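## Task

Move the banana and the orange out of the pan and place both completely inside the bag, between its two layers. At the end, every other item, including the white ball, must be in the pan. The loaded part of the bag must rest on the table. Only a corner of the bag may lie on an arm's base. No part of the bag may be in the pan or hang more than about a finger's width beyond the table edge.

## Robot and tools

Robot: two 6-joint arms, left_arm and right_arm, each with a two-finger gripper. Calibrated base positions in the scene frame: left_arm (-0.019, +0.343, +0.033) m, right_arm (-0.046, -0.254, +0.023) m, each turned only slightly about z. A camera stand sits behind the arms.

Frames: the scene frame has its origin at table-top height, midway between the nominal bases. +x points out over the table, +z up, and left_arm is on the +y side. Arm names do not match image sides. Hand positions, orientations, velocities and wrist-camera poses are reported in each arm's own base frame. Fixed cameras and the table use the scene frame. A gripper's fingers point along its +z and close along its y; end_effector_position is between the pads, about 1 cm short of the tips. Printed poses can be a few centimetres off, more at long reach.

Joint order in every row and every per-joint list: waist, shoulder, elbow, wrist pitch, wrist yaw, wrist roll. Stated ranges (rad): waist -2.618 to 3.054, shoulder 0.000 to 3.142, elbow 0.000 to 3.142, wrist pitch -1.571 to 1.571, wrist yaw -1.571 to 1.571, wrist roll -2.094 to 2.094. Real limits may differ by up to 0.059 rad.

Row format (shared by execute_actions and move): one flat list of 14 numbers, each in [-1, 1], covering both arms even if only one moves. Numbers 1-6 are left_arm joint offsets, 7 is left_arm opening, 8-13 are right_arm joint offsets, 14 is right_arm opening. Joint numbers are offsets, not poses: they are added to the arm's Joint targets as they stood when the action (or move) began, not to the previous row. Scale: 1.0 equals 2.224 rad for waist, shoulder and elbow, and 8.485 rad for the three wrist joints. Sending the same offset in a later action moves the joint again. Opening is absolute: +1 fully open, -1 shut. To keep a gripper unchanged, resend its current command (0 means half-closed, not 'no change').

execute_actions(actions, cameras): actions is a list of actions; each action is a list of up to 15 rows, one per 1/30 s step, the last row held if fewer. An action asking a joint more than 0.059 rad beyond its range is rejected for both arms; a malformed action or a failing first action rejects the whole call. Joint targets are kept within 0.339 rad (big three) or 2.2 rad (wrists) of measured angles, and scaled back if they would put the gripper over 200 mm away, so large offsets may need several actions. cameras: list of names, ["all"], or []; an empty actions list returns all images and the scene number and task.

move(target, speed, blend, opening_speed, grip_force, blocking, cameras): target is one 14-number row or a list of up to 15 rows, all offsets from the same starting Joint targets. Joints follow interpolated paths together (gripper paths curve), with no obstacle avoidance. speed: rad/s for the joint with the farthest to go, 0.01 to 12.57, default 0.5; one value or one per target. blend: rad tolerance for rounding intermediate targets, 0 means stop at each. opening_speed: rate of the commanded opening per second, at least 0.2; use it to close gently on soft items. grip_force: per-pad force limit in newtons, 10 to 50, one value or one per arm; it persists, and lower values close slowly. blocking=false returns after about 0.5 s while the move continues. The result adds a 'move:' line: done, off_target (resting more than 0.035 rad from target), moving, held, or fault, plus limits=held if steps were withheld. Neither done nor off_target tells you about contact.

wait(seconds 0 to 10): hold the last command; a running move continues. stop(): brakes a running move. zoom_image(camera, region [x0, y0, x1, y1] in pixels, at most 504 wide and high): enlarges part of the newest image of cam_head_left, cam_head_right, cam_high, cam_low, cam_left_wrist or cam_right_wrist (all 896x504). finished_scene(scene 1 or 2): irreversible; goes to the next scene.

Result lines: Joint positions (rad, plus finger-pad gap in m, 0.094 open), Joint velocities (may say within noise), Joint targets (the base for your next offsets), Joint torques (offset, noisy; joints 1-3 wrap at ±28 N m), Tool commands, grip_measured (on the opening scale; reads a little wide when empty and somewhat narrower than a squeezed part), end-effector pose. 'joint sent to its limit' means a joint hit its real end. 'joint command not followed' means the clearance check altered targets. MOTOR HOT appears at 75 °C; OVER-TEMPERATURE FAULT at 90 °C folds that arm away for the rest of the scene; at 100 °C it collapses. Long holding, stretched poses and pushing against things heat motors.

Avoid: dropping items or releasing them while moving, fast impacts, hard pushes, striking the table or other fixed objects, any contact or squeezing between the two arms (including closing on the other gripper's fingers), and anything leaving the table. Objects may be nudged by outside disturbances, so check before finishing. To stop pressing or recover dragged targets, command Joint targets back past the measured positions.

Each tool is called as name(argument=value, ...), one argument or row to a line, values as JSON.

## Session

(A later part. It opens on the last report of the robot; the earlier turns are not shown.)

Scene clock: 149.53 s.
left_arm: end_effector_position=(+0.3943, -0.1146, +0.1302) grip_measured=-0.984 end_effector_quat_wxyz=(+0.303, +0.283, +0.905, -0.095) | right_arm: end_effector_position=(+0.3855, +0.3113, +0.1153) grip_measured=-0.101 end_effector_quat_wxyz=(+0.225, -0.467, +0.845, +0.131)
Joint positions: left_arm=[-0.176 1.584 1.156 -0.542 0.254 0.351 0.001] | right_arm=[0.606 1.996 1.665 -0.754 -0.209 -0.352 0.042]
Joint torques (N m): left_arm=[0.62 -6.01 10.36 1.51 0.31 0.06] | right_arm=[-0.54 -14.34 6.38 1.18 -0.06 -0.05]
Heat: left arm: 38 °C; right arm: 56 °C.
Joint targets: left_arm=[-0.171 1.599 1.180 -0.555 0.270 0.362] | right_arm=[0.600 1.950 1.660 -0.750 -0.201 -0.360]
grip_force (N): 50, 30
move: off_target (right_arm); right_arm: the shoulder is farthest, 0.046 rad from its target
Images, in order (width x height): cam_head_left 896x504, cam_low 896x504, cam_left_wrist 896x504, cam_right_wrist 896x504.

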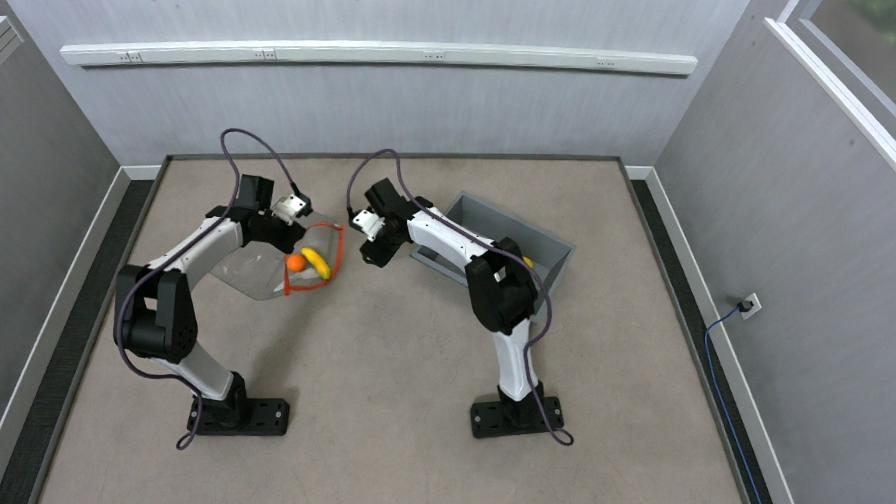

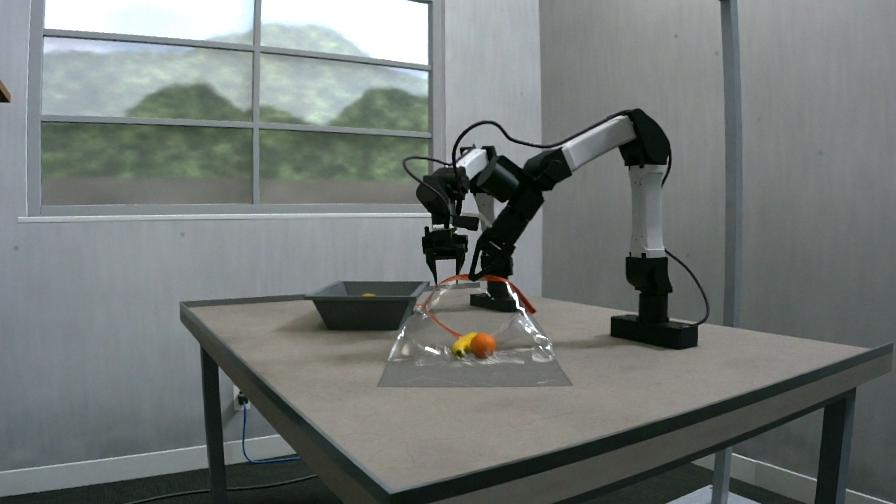

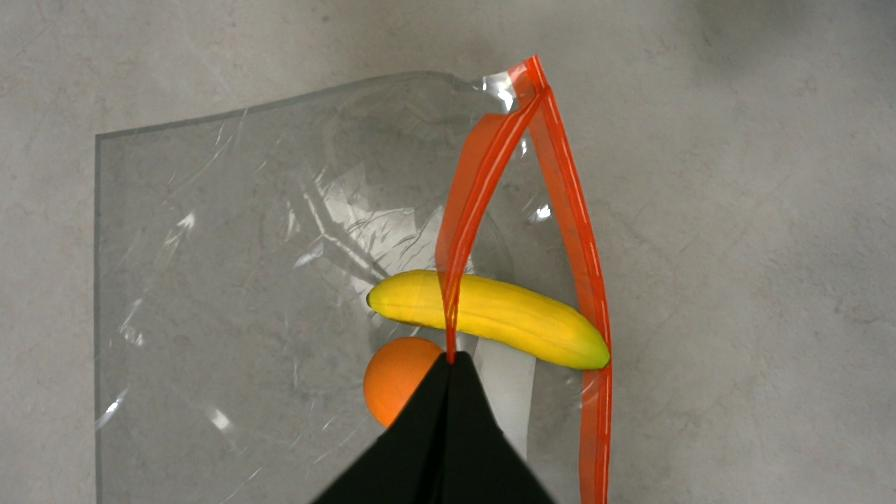

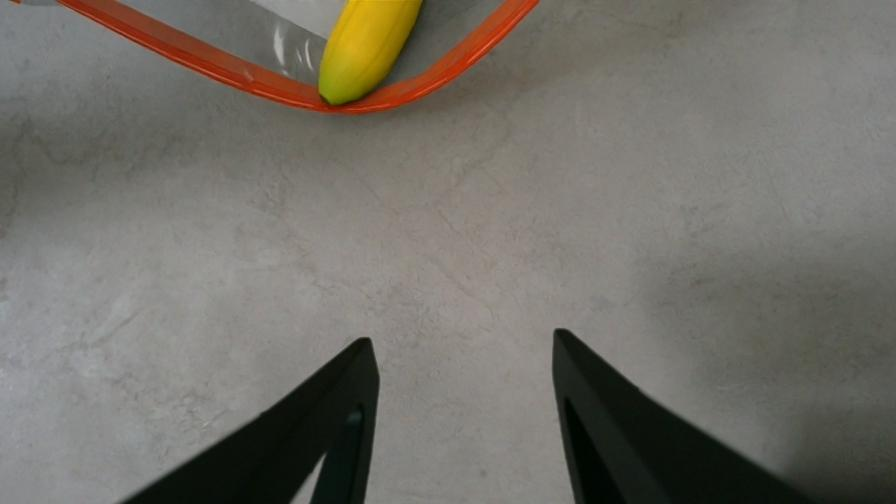

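move(
  target=[
    [0.0256,0.0067,0.0881,-0.0227,0.0038,0.0059,-1.0, -0.1349,-0.2023,-0.2068,0.0295,0.0237,0.0424,-0.1],
    [0.0733,0.0454,0.1853,-0.0415,0.0106,0.0169,-1.0, -0.1349,-0.2023,-0.2068,0.0295,0.0237,0.0424,-0.1],
  ],
  speed=[0.3, 0.13],
  blend=0.02,
  cameras=["cam_left_wrist", "cam_low", "cam_head_left"],
)

zoom_image(
  camera="cam_low",
  region=[370, 220, 590, 400],
)

Scene clock: 154.70 s.
left_arm: end_effector_position=(+0.4255, -0.0648, +0.2058) grip_measured=-0.984 end_effector_quat_wxyz=(+0.304, +0.284, +0.904, -0.095) | right_arm: end_effector_position=(+0.4052, +0.1294, +0.1696) grip_measured=-0.101 end_effector_quat_wxyz=(+0.350, -0.147, +0.923, +0.057)
Joint positions: left_arm=[-0.015 1.683 1.568 -0.895 0.343 0.494 0.001] | right_arm=[0.305 1.532 1.204 -0.519 -0.009 -0.008 0.042]
Joint torques (N m): left_arm=[0.73 -6.74 10.35 1.43 0.4 0.03] | right_arm=[-0.47 -9.58 6.82 1.7 0.06 0.12]
Heat: left arm: 38 °C; right arm: 56 °C.
Joint targets: left_arm=[-0.008 1.700 1.592 -0.907 0.360 0.506] | right_arm=[0.300 1.500 1.199 -0.499 0.000 0.000]
grip_force (N): 50, 30
move: done
Images, in order (width x height): cam_head_left 896x504, cam_low 896x504, cam_left_wrist 896x504.

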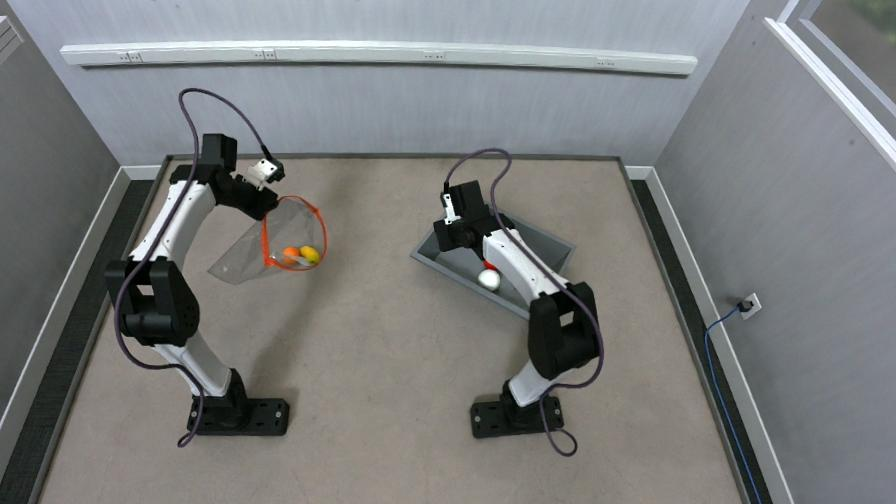

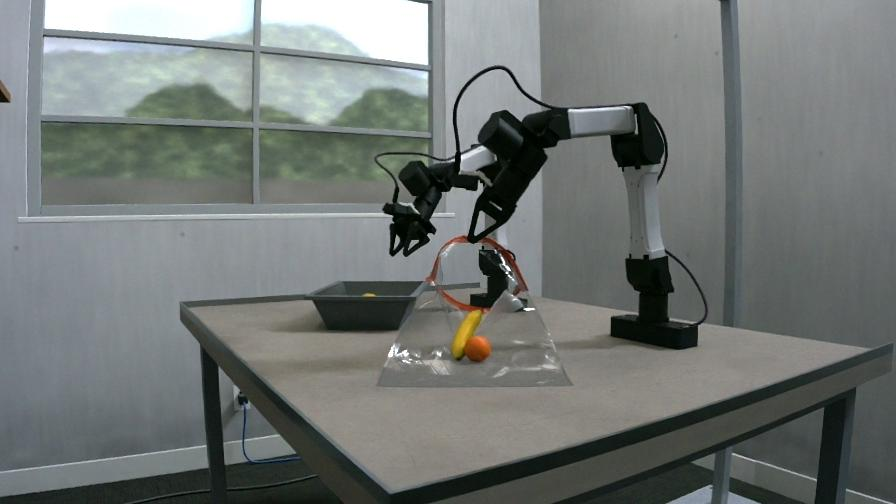

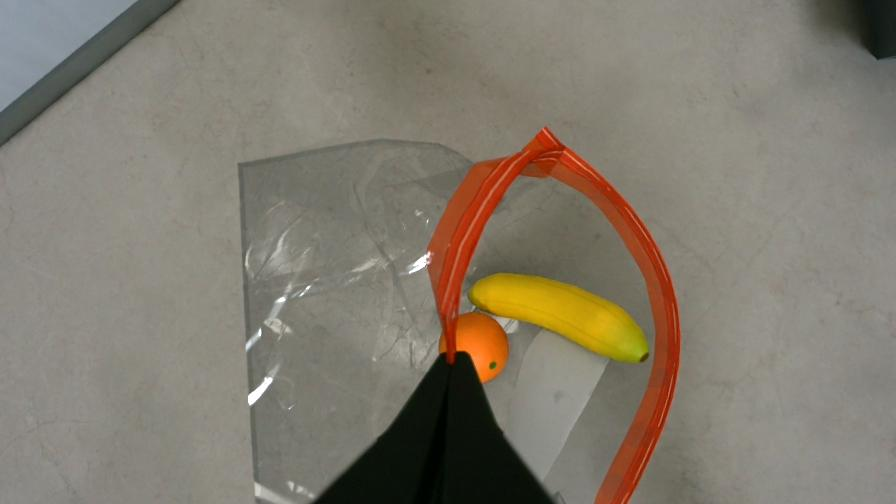

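Scaled by 2.291 from the camera's 896x504 image, which has a finer 1280x720 frame.

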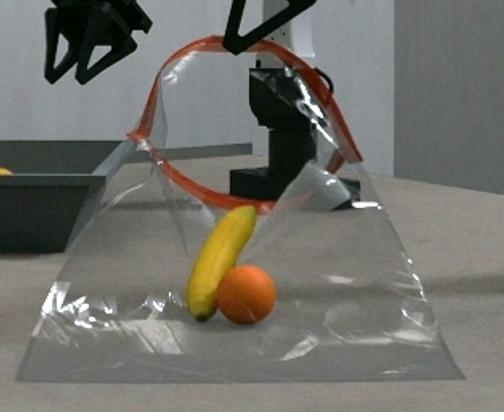

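move(
  target=[0.0418,0.0751,0.2050,-0.0376,0.0057,0.0099,-1.0, 0,0,0,0,0,0,-0.1],
  speed=0.22,
  cameras=["cam_left_wrist", "cam_low", "cam_head_left"],
)

zoom_image(
  camera="cam_low",
  region=[370, 200, 590, 400],
)

Scene clock: 157.80 s.
left_arm: end_effector_position=(+0.4463, -0.0315, +0.2671) grip_measured=-0.984 end_effector_quat_wxyz=(+0.305, +0.284, +0.904, -0.094) | right_arm: end_effector_position=(+0.4052, +0.1294, +0.1696) grip_measured=-0.101 end_effector_quat_wxyz=(+0.350, -0.147, +0.923, +0.057)
Joint positions: left_arm=[0.078 1.849 2.025 -1.214 0.391 0.578 0.001] | right_arm=[0.305 1.532 1.204 -0.519 -0.009 -0.008 0.042]
Joint torques (N m): left_arm=[0.69 -7.6 9.65 1.36 0.39 0.06] | right_arm=[-0.47 -9.57 6.82 1.71 0.06 0.12]
Heat: left arm: 38 °C; right arm: 55 °C.
Joint targets: left_arm=[0.085 1.867 2.048 -1.226 0.408 0.589] | right_arm=[0.300 1.500 1.199 -0.499 0.000 0.000]
grip_force (N): 50, 30
move: done
Images, in order (width x height): cam_head_left 896x504, cam_low 896x504, cam_left_wrist 896x504.

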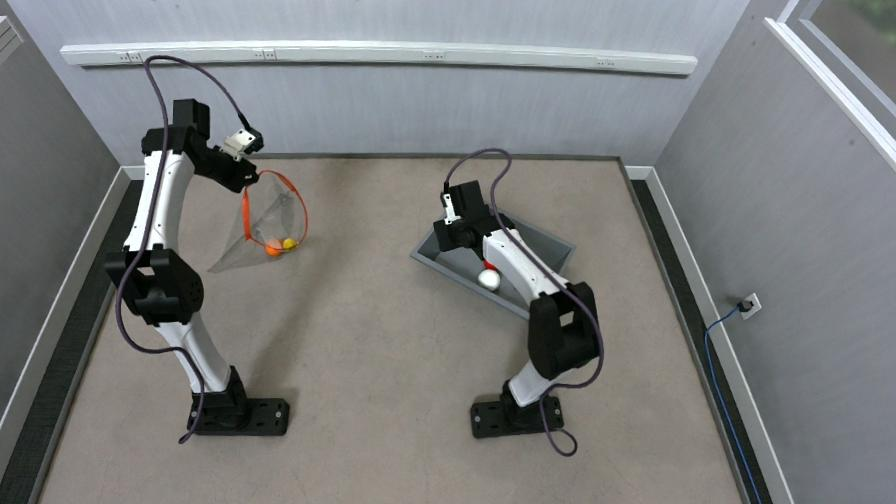

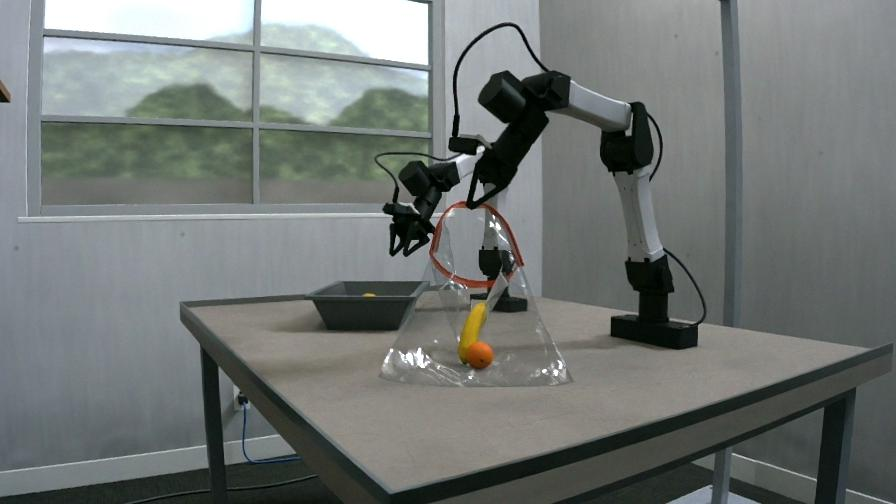

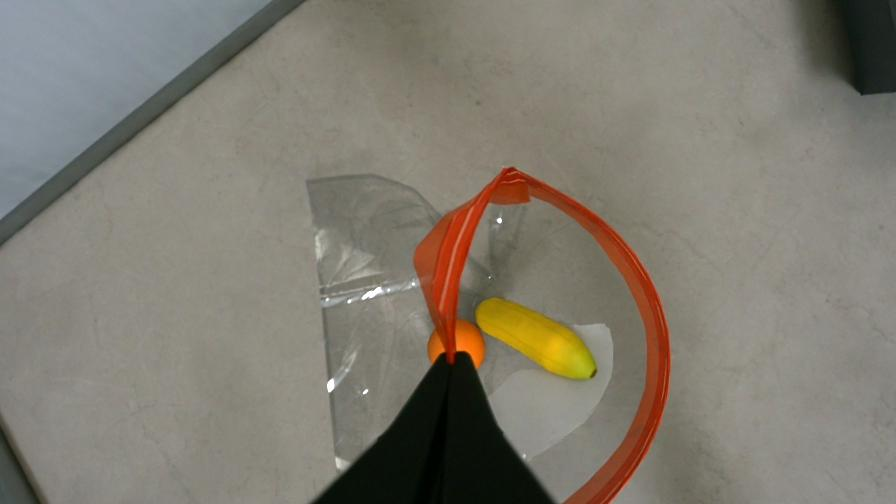

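Scaled by 2.291 from the camera's 896x504 image, which has a finer 1280x720 frame.

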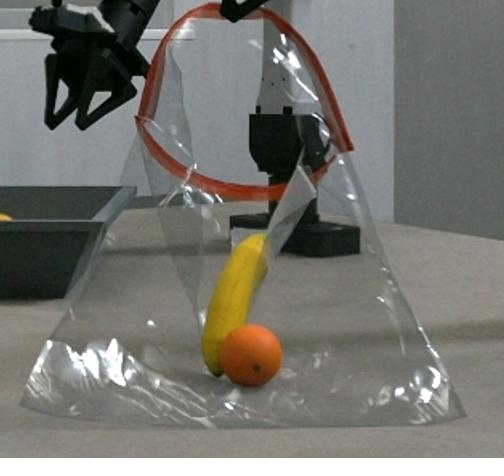

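move(
  target=[
    [-0.0944,-0.1106,-0.2496,0.0467,-0.0160,-0.0237,-1.0, 0,0,0,0,0,0,-0.1],
    [-0.1817,-0.1201,-0.4020,0.0876,-0.0291,-0.0429,-1.0, 0,0,0,0,0,0,-0.1],
    [-0.2275,-0.0423,-0.5081,0.1340,-0.0363,-0.0528,-1.0, 0,0,0,0,0,0,-0.1],
  ],
  speed=[0.25, 0.25, 0.25],
  blend=0.08,
  cameras=["cam_left_wrist", "cam_low", "cam_head_left", "cam_high"],
)

zoom_image(
  camera="cam_low",
  region=[370, 260, 590, 400],
)

zoom_image(
  camera="cam_head_left",
  region=[200, 160, 420, 340],
)

Scene clock: 166.03 s.
left_arm: end_effector_position=(+0.3814, -0.1900, +0.0335) grip_measured=-0.984 end_effector_quat_wxyz=(+0.303, +0.283, +0.905, -0.096) | right_arm: end_effector_position=(+0.4052, +0.1294, +0.1696) grip_measured=-0.101 end_effector_quat_wxyz=(+0.350, -0.147, +0.923, +0.057)
Joint positions: left_arm=[-0.414 1.759 0.926 -0.099 0.117 0.153 0.001] | right_arm=[0.305 1.532 1.204 -0.519 -0.009 -0.008 0.042]
Joint torques (N m): left_arm=[-0.32 -6.91 6.3 1.84 -0.09 -0.16] | right_arm=[-0.47 -9.57 6.8 1.71 0.06 0.13]
Heat: left arm: 38 °C; right arm: 52 °C.
Joint targets: left_arm=[-0.421 1.773 0.918 -0.089 0.100 0.141] | right_arm=[0.300 1.500 1.199 -0.499 0.000 0.000]
grip_force (N): 50, 30
move: done
Images, in order (width x height): cam_head_left 896x504, cam_high 896x504, cam_low 896x504, cam_left_wrist 896x504.

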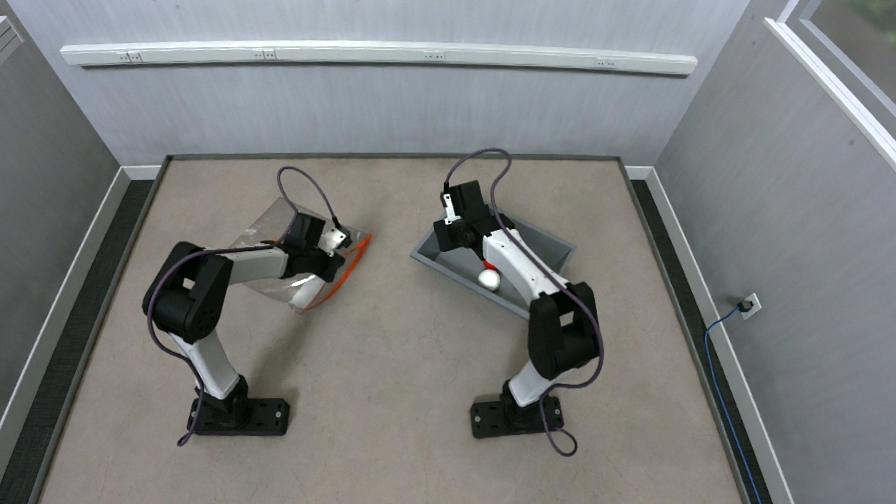

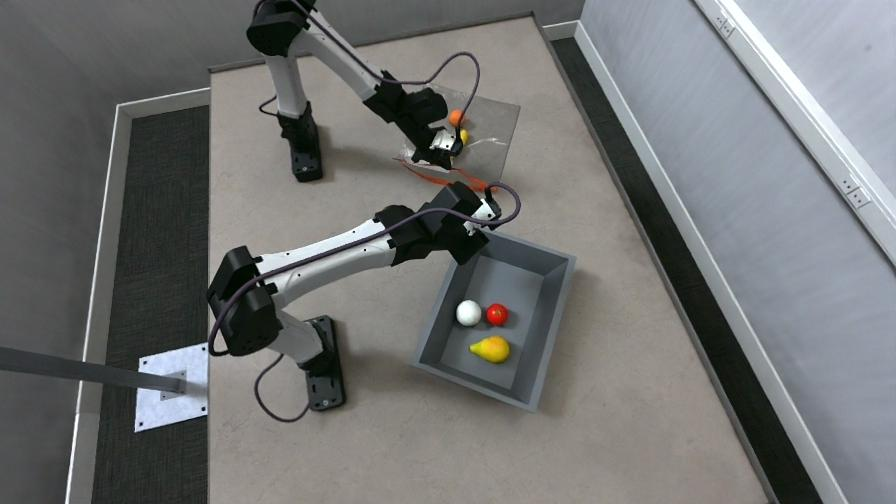

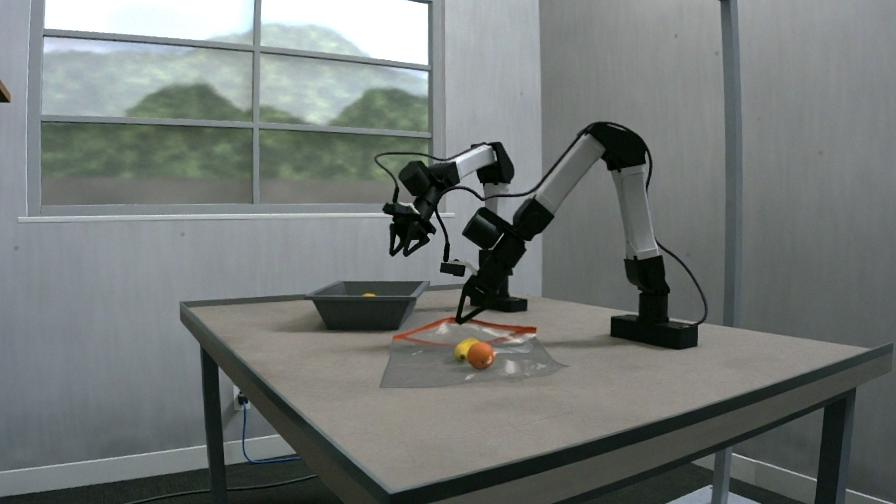

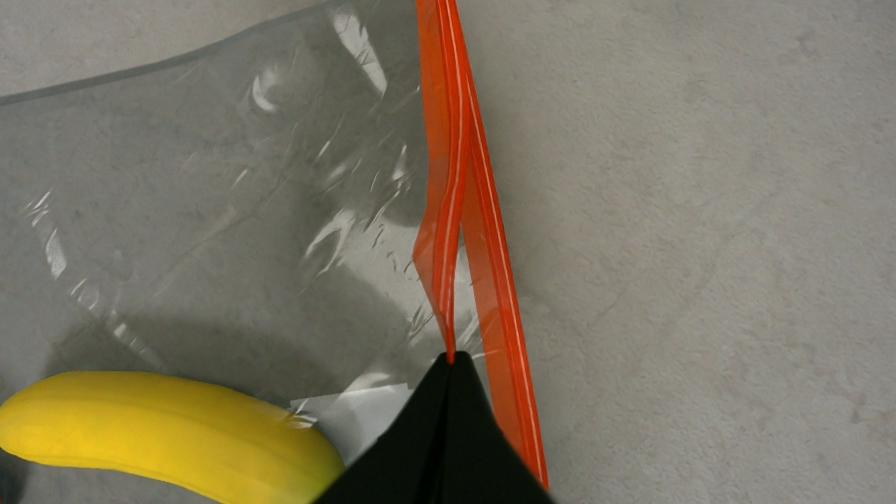

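Scaled by 2.291 from the camera's 896x504 image, which has a finer 1280x720 frame.

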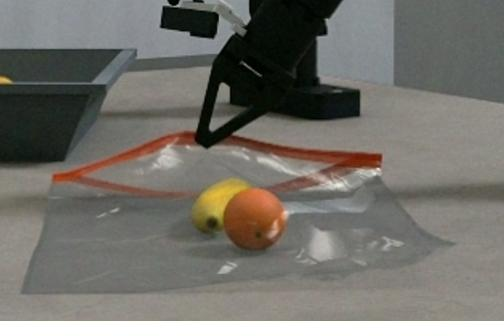

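Scaled by 2.291 from the camera's 896x504 image, which has a finer 1280x720 frame.

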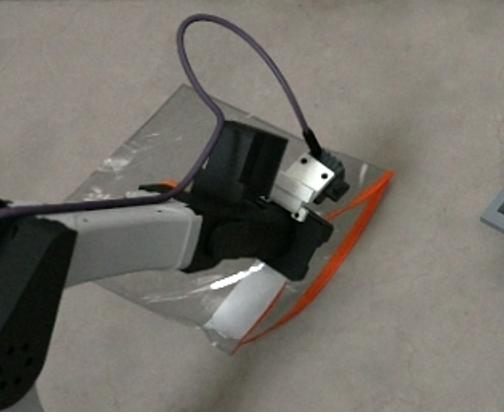

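move(
  target=[
    [-0.0054,0.0499,-0.0238,0.0193,-0.0008,-0.0012,-1.0, 0,0,0,0,0,0,-0.1],
    [-0.0054,0.0499,-0.0238,0.0193,-0.0008,-0.0012,-0.5, 0,0,0,0,0,0,-0.1],
  ],
  speed=0.12,
  opening_speed=0.4,
  cameras=["cam_left_wrist", "cam_low"],
)

zoom_image(
  camera="cam_low",
  region=[370, 260, 590, 400],
)

Scene clock: 170.27 s.
left_arm: end_effector_position=(+0.3832, -0.1948, -0.0042) grip_measured=-0.502 end_effector_quat_wxyz=(+0.305, +0.282, +0.904, -0.096) | right_arm: end_effector_position=(+0.4052, +0.1294, +0.1696) grip_measured=-0.101 end_effector_quat_wxyz=(+0.350, -0.147, +0.923, +0.057)
Joint positions: left_arm=[-0.426 1.868 0.874 0.067 0.11 0.142 0.023] | right_arm=[0.305 1.532 1.204 -0.519 -0.009 -0.008 0.042]
Joint torques (N m): left_arm=[-0.34 -7.16 5.5 1.83 -0.09 -0.14] | right_arm=[-0.47 -9.57 6.8 1.7 0.07 0.12]
Heat: left arm: 37 °C; right arm: 51 °C.
Joint targets: left_arm=[-0.433 1.884 0.865 0.075 0.094 0.131] | right_arm=[0.300 1.500 1.199 -0.499 0.000 0.000]
grip_force (N): 50, 30
move: done
Images, in order (width x height): cam_low 896x504, cam_left_wrist 896x504.

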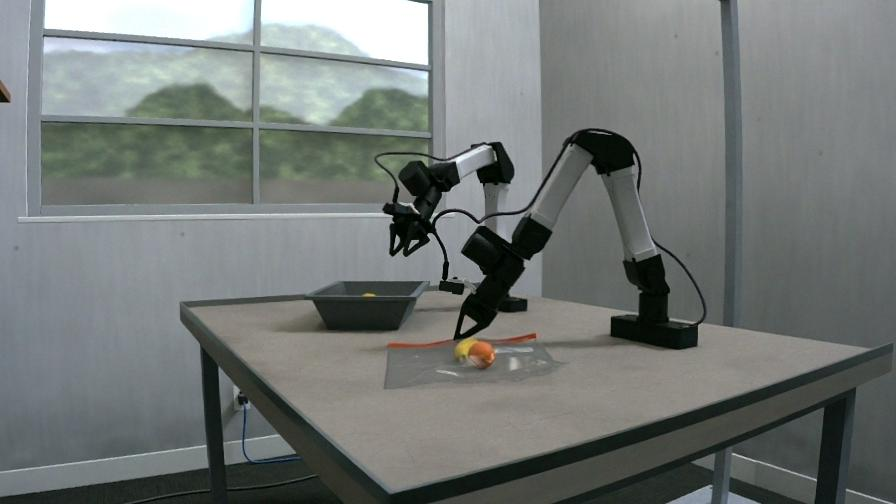

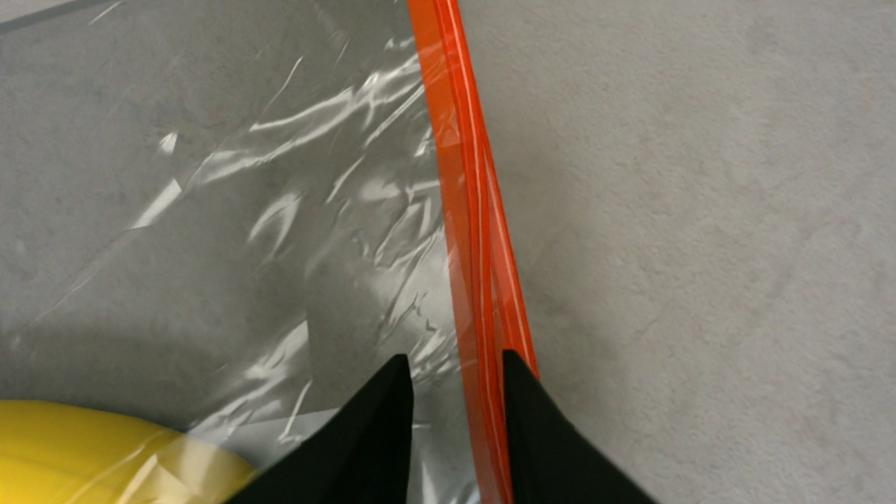

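Scaled by 2.291 from the camera's 896x504 image, which has a finer 1280x720 frame.

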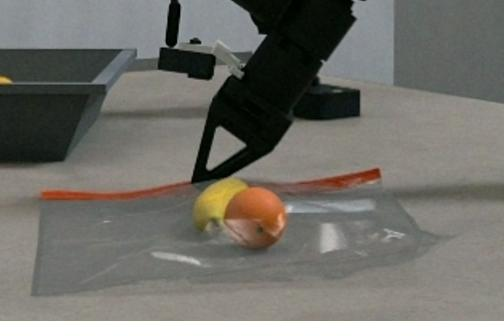

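move(
  target=[0,-0.0944,0.0782,-0.0403,0,0,-0.5, 0,0,0,0,0,0,-0.1],
  speed=0.2,
  cameras=["all"],
)

zoom_image(
  camera="cam_low",
  region=[370, 260, 590, 400],
)

zoom_image(
  camera="cam_head_left",
  region=[200, 160, 420, 340],
)

zoom_image(
  camera="cam_high",
  region=[360, 60, 580, 220],
)

Scene clock: 173.07 s.
left_arm: end_effector_position=(+0.3830, -0.1948, +0.0703) grip_measured=-0.502 end_effector_quat_wxyz=(+0.304, +0.282, +0.905, -0.096) | right_arm: end_effector_position=(+0.4052, +0.1294, +0.1696) grip_measured=-0.101 end_effector_quat_wxyz=(+0.350, -0.147, +0.923, +0.057)
Joint positions: left_arm=[-0.426 1.697 1.019 -0.252 0.11 0.142 0.023] | right_arm=[0.305 1.532 1.204 -0.519 -0.009 -0.008 0.042]
Joint torques (N m): left_arm=[-0.32 -9.63 9.52 1.58 -0.08 -0.15] | right_arm=[-0.49 -9.59 6.8 1.7 0.07 0.12]
Heat: left arm: 37 °C; right arm: 51 °C.
Joint targets: left_arm=[-0.433 1.674 1.039 -0.267 0.094 0.131] | right_arm=[0.300 1.500 1.199 -0.499 0.000 0.000]
grip_force (N): 50, 30
move: done

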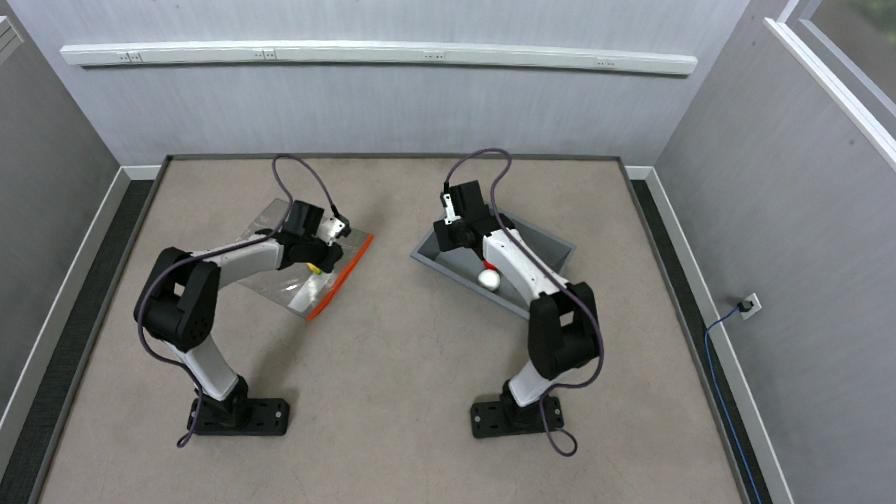

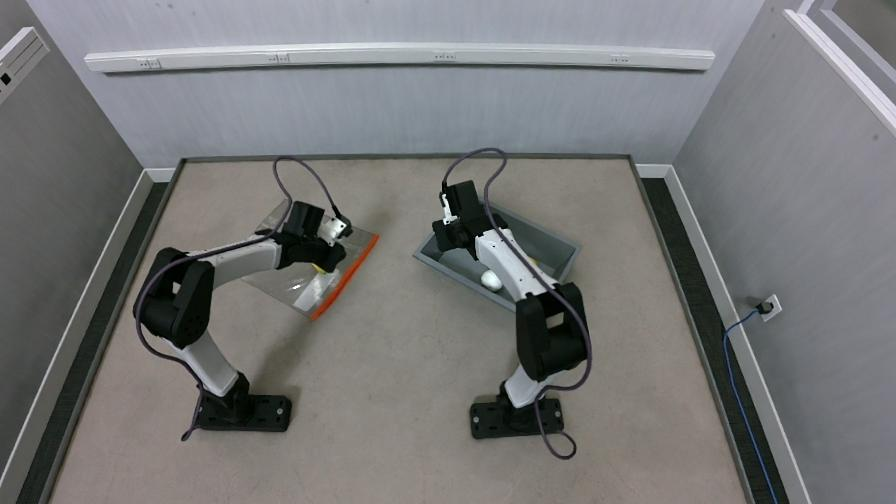

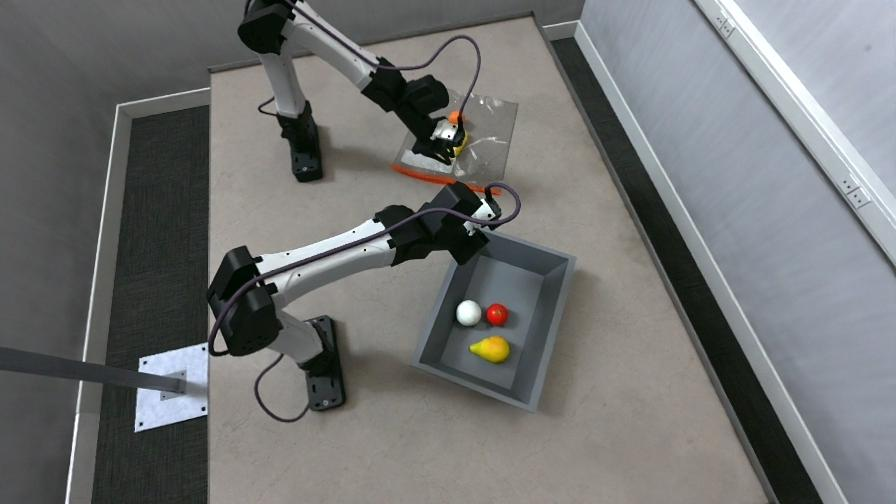

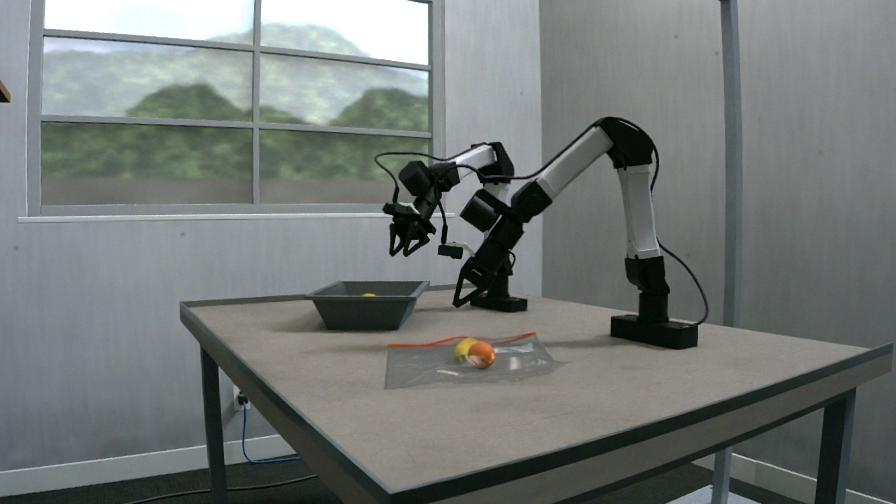

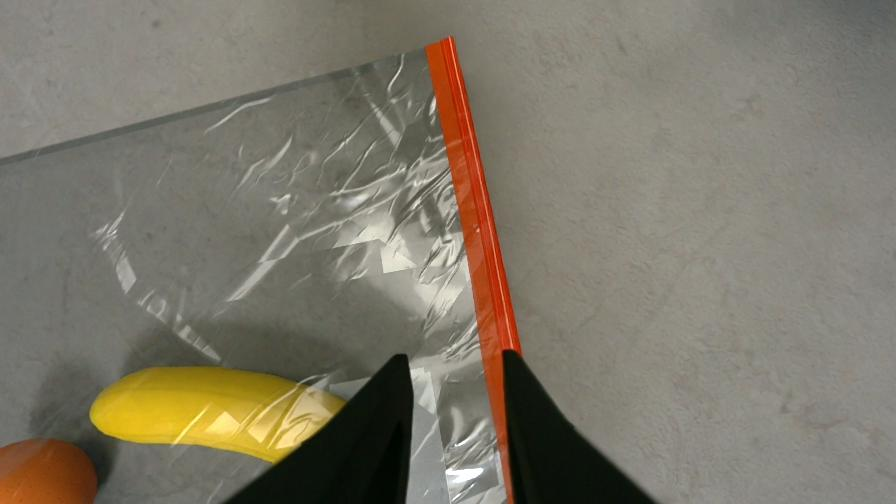

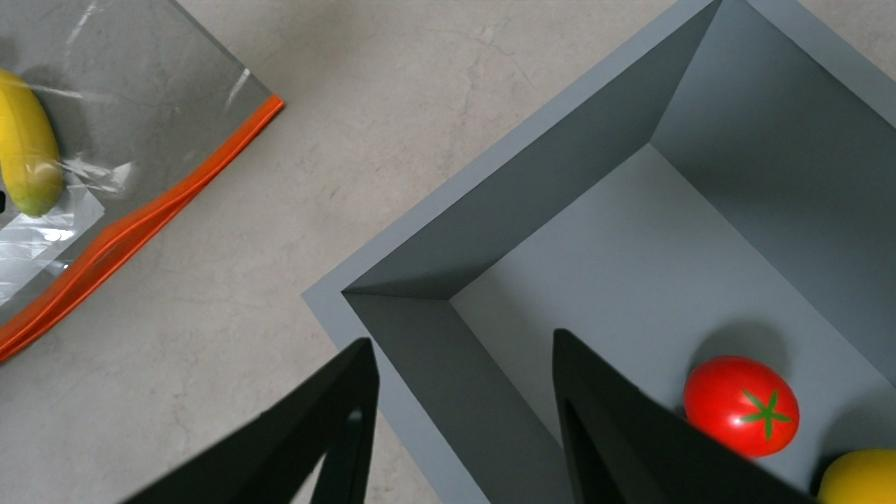

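Scaled by 2.291 from the camera's 896x504 image, which has a finer 1280x720 frame.

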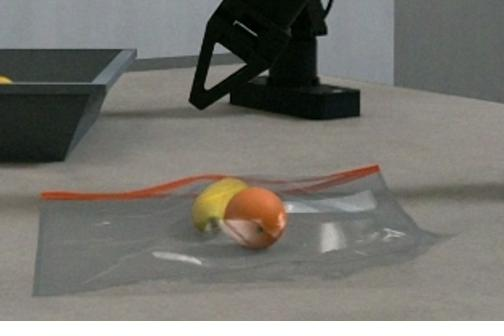

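Scaled by 2.291 from the camera's 896x504 image, which has a finer 1280x720 frame.

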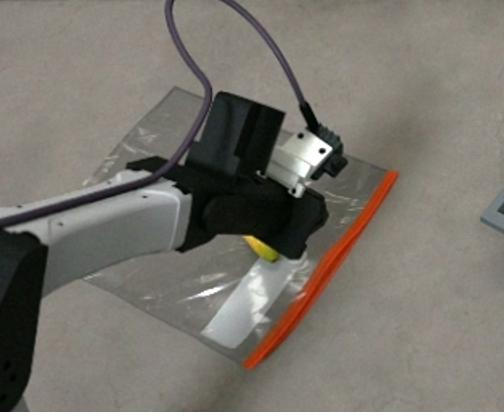

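Scaled by 2.291 from the camera's 896x504 image, which has a finer 1280x720 frame.

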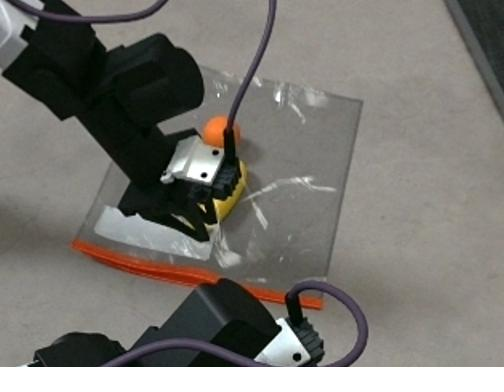

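finished_scene(
  scene=2,
)

The scene is finished: the task was done.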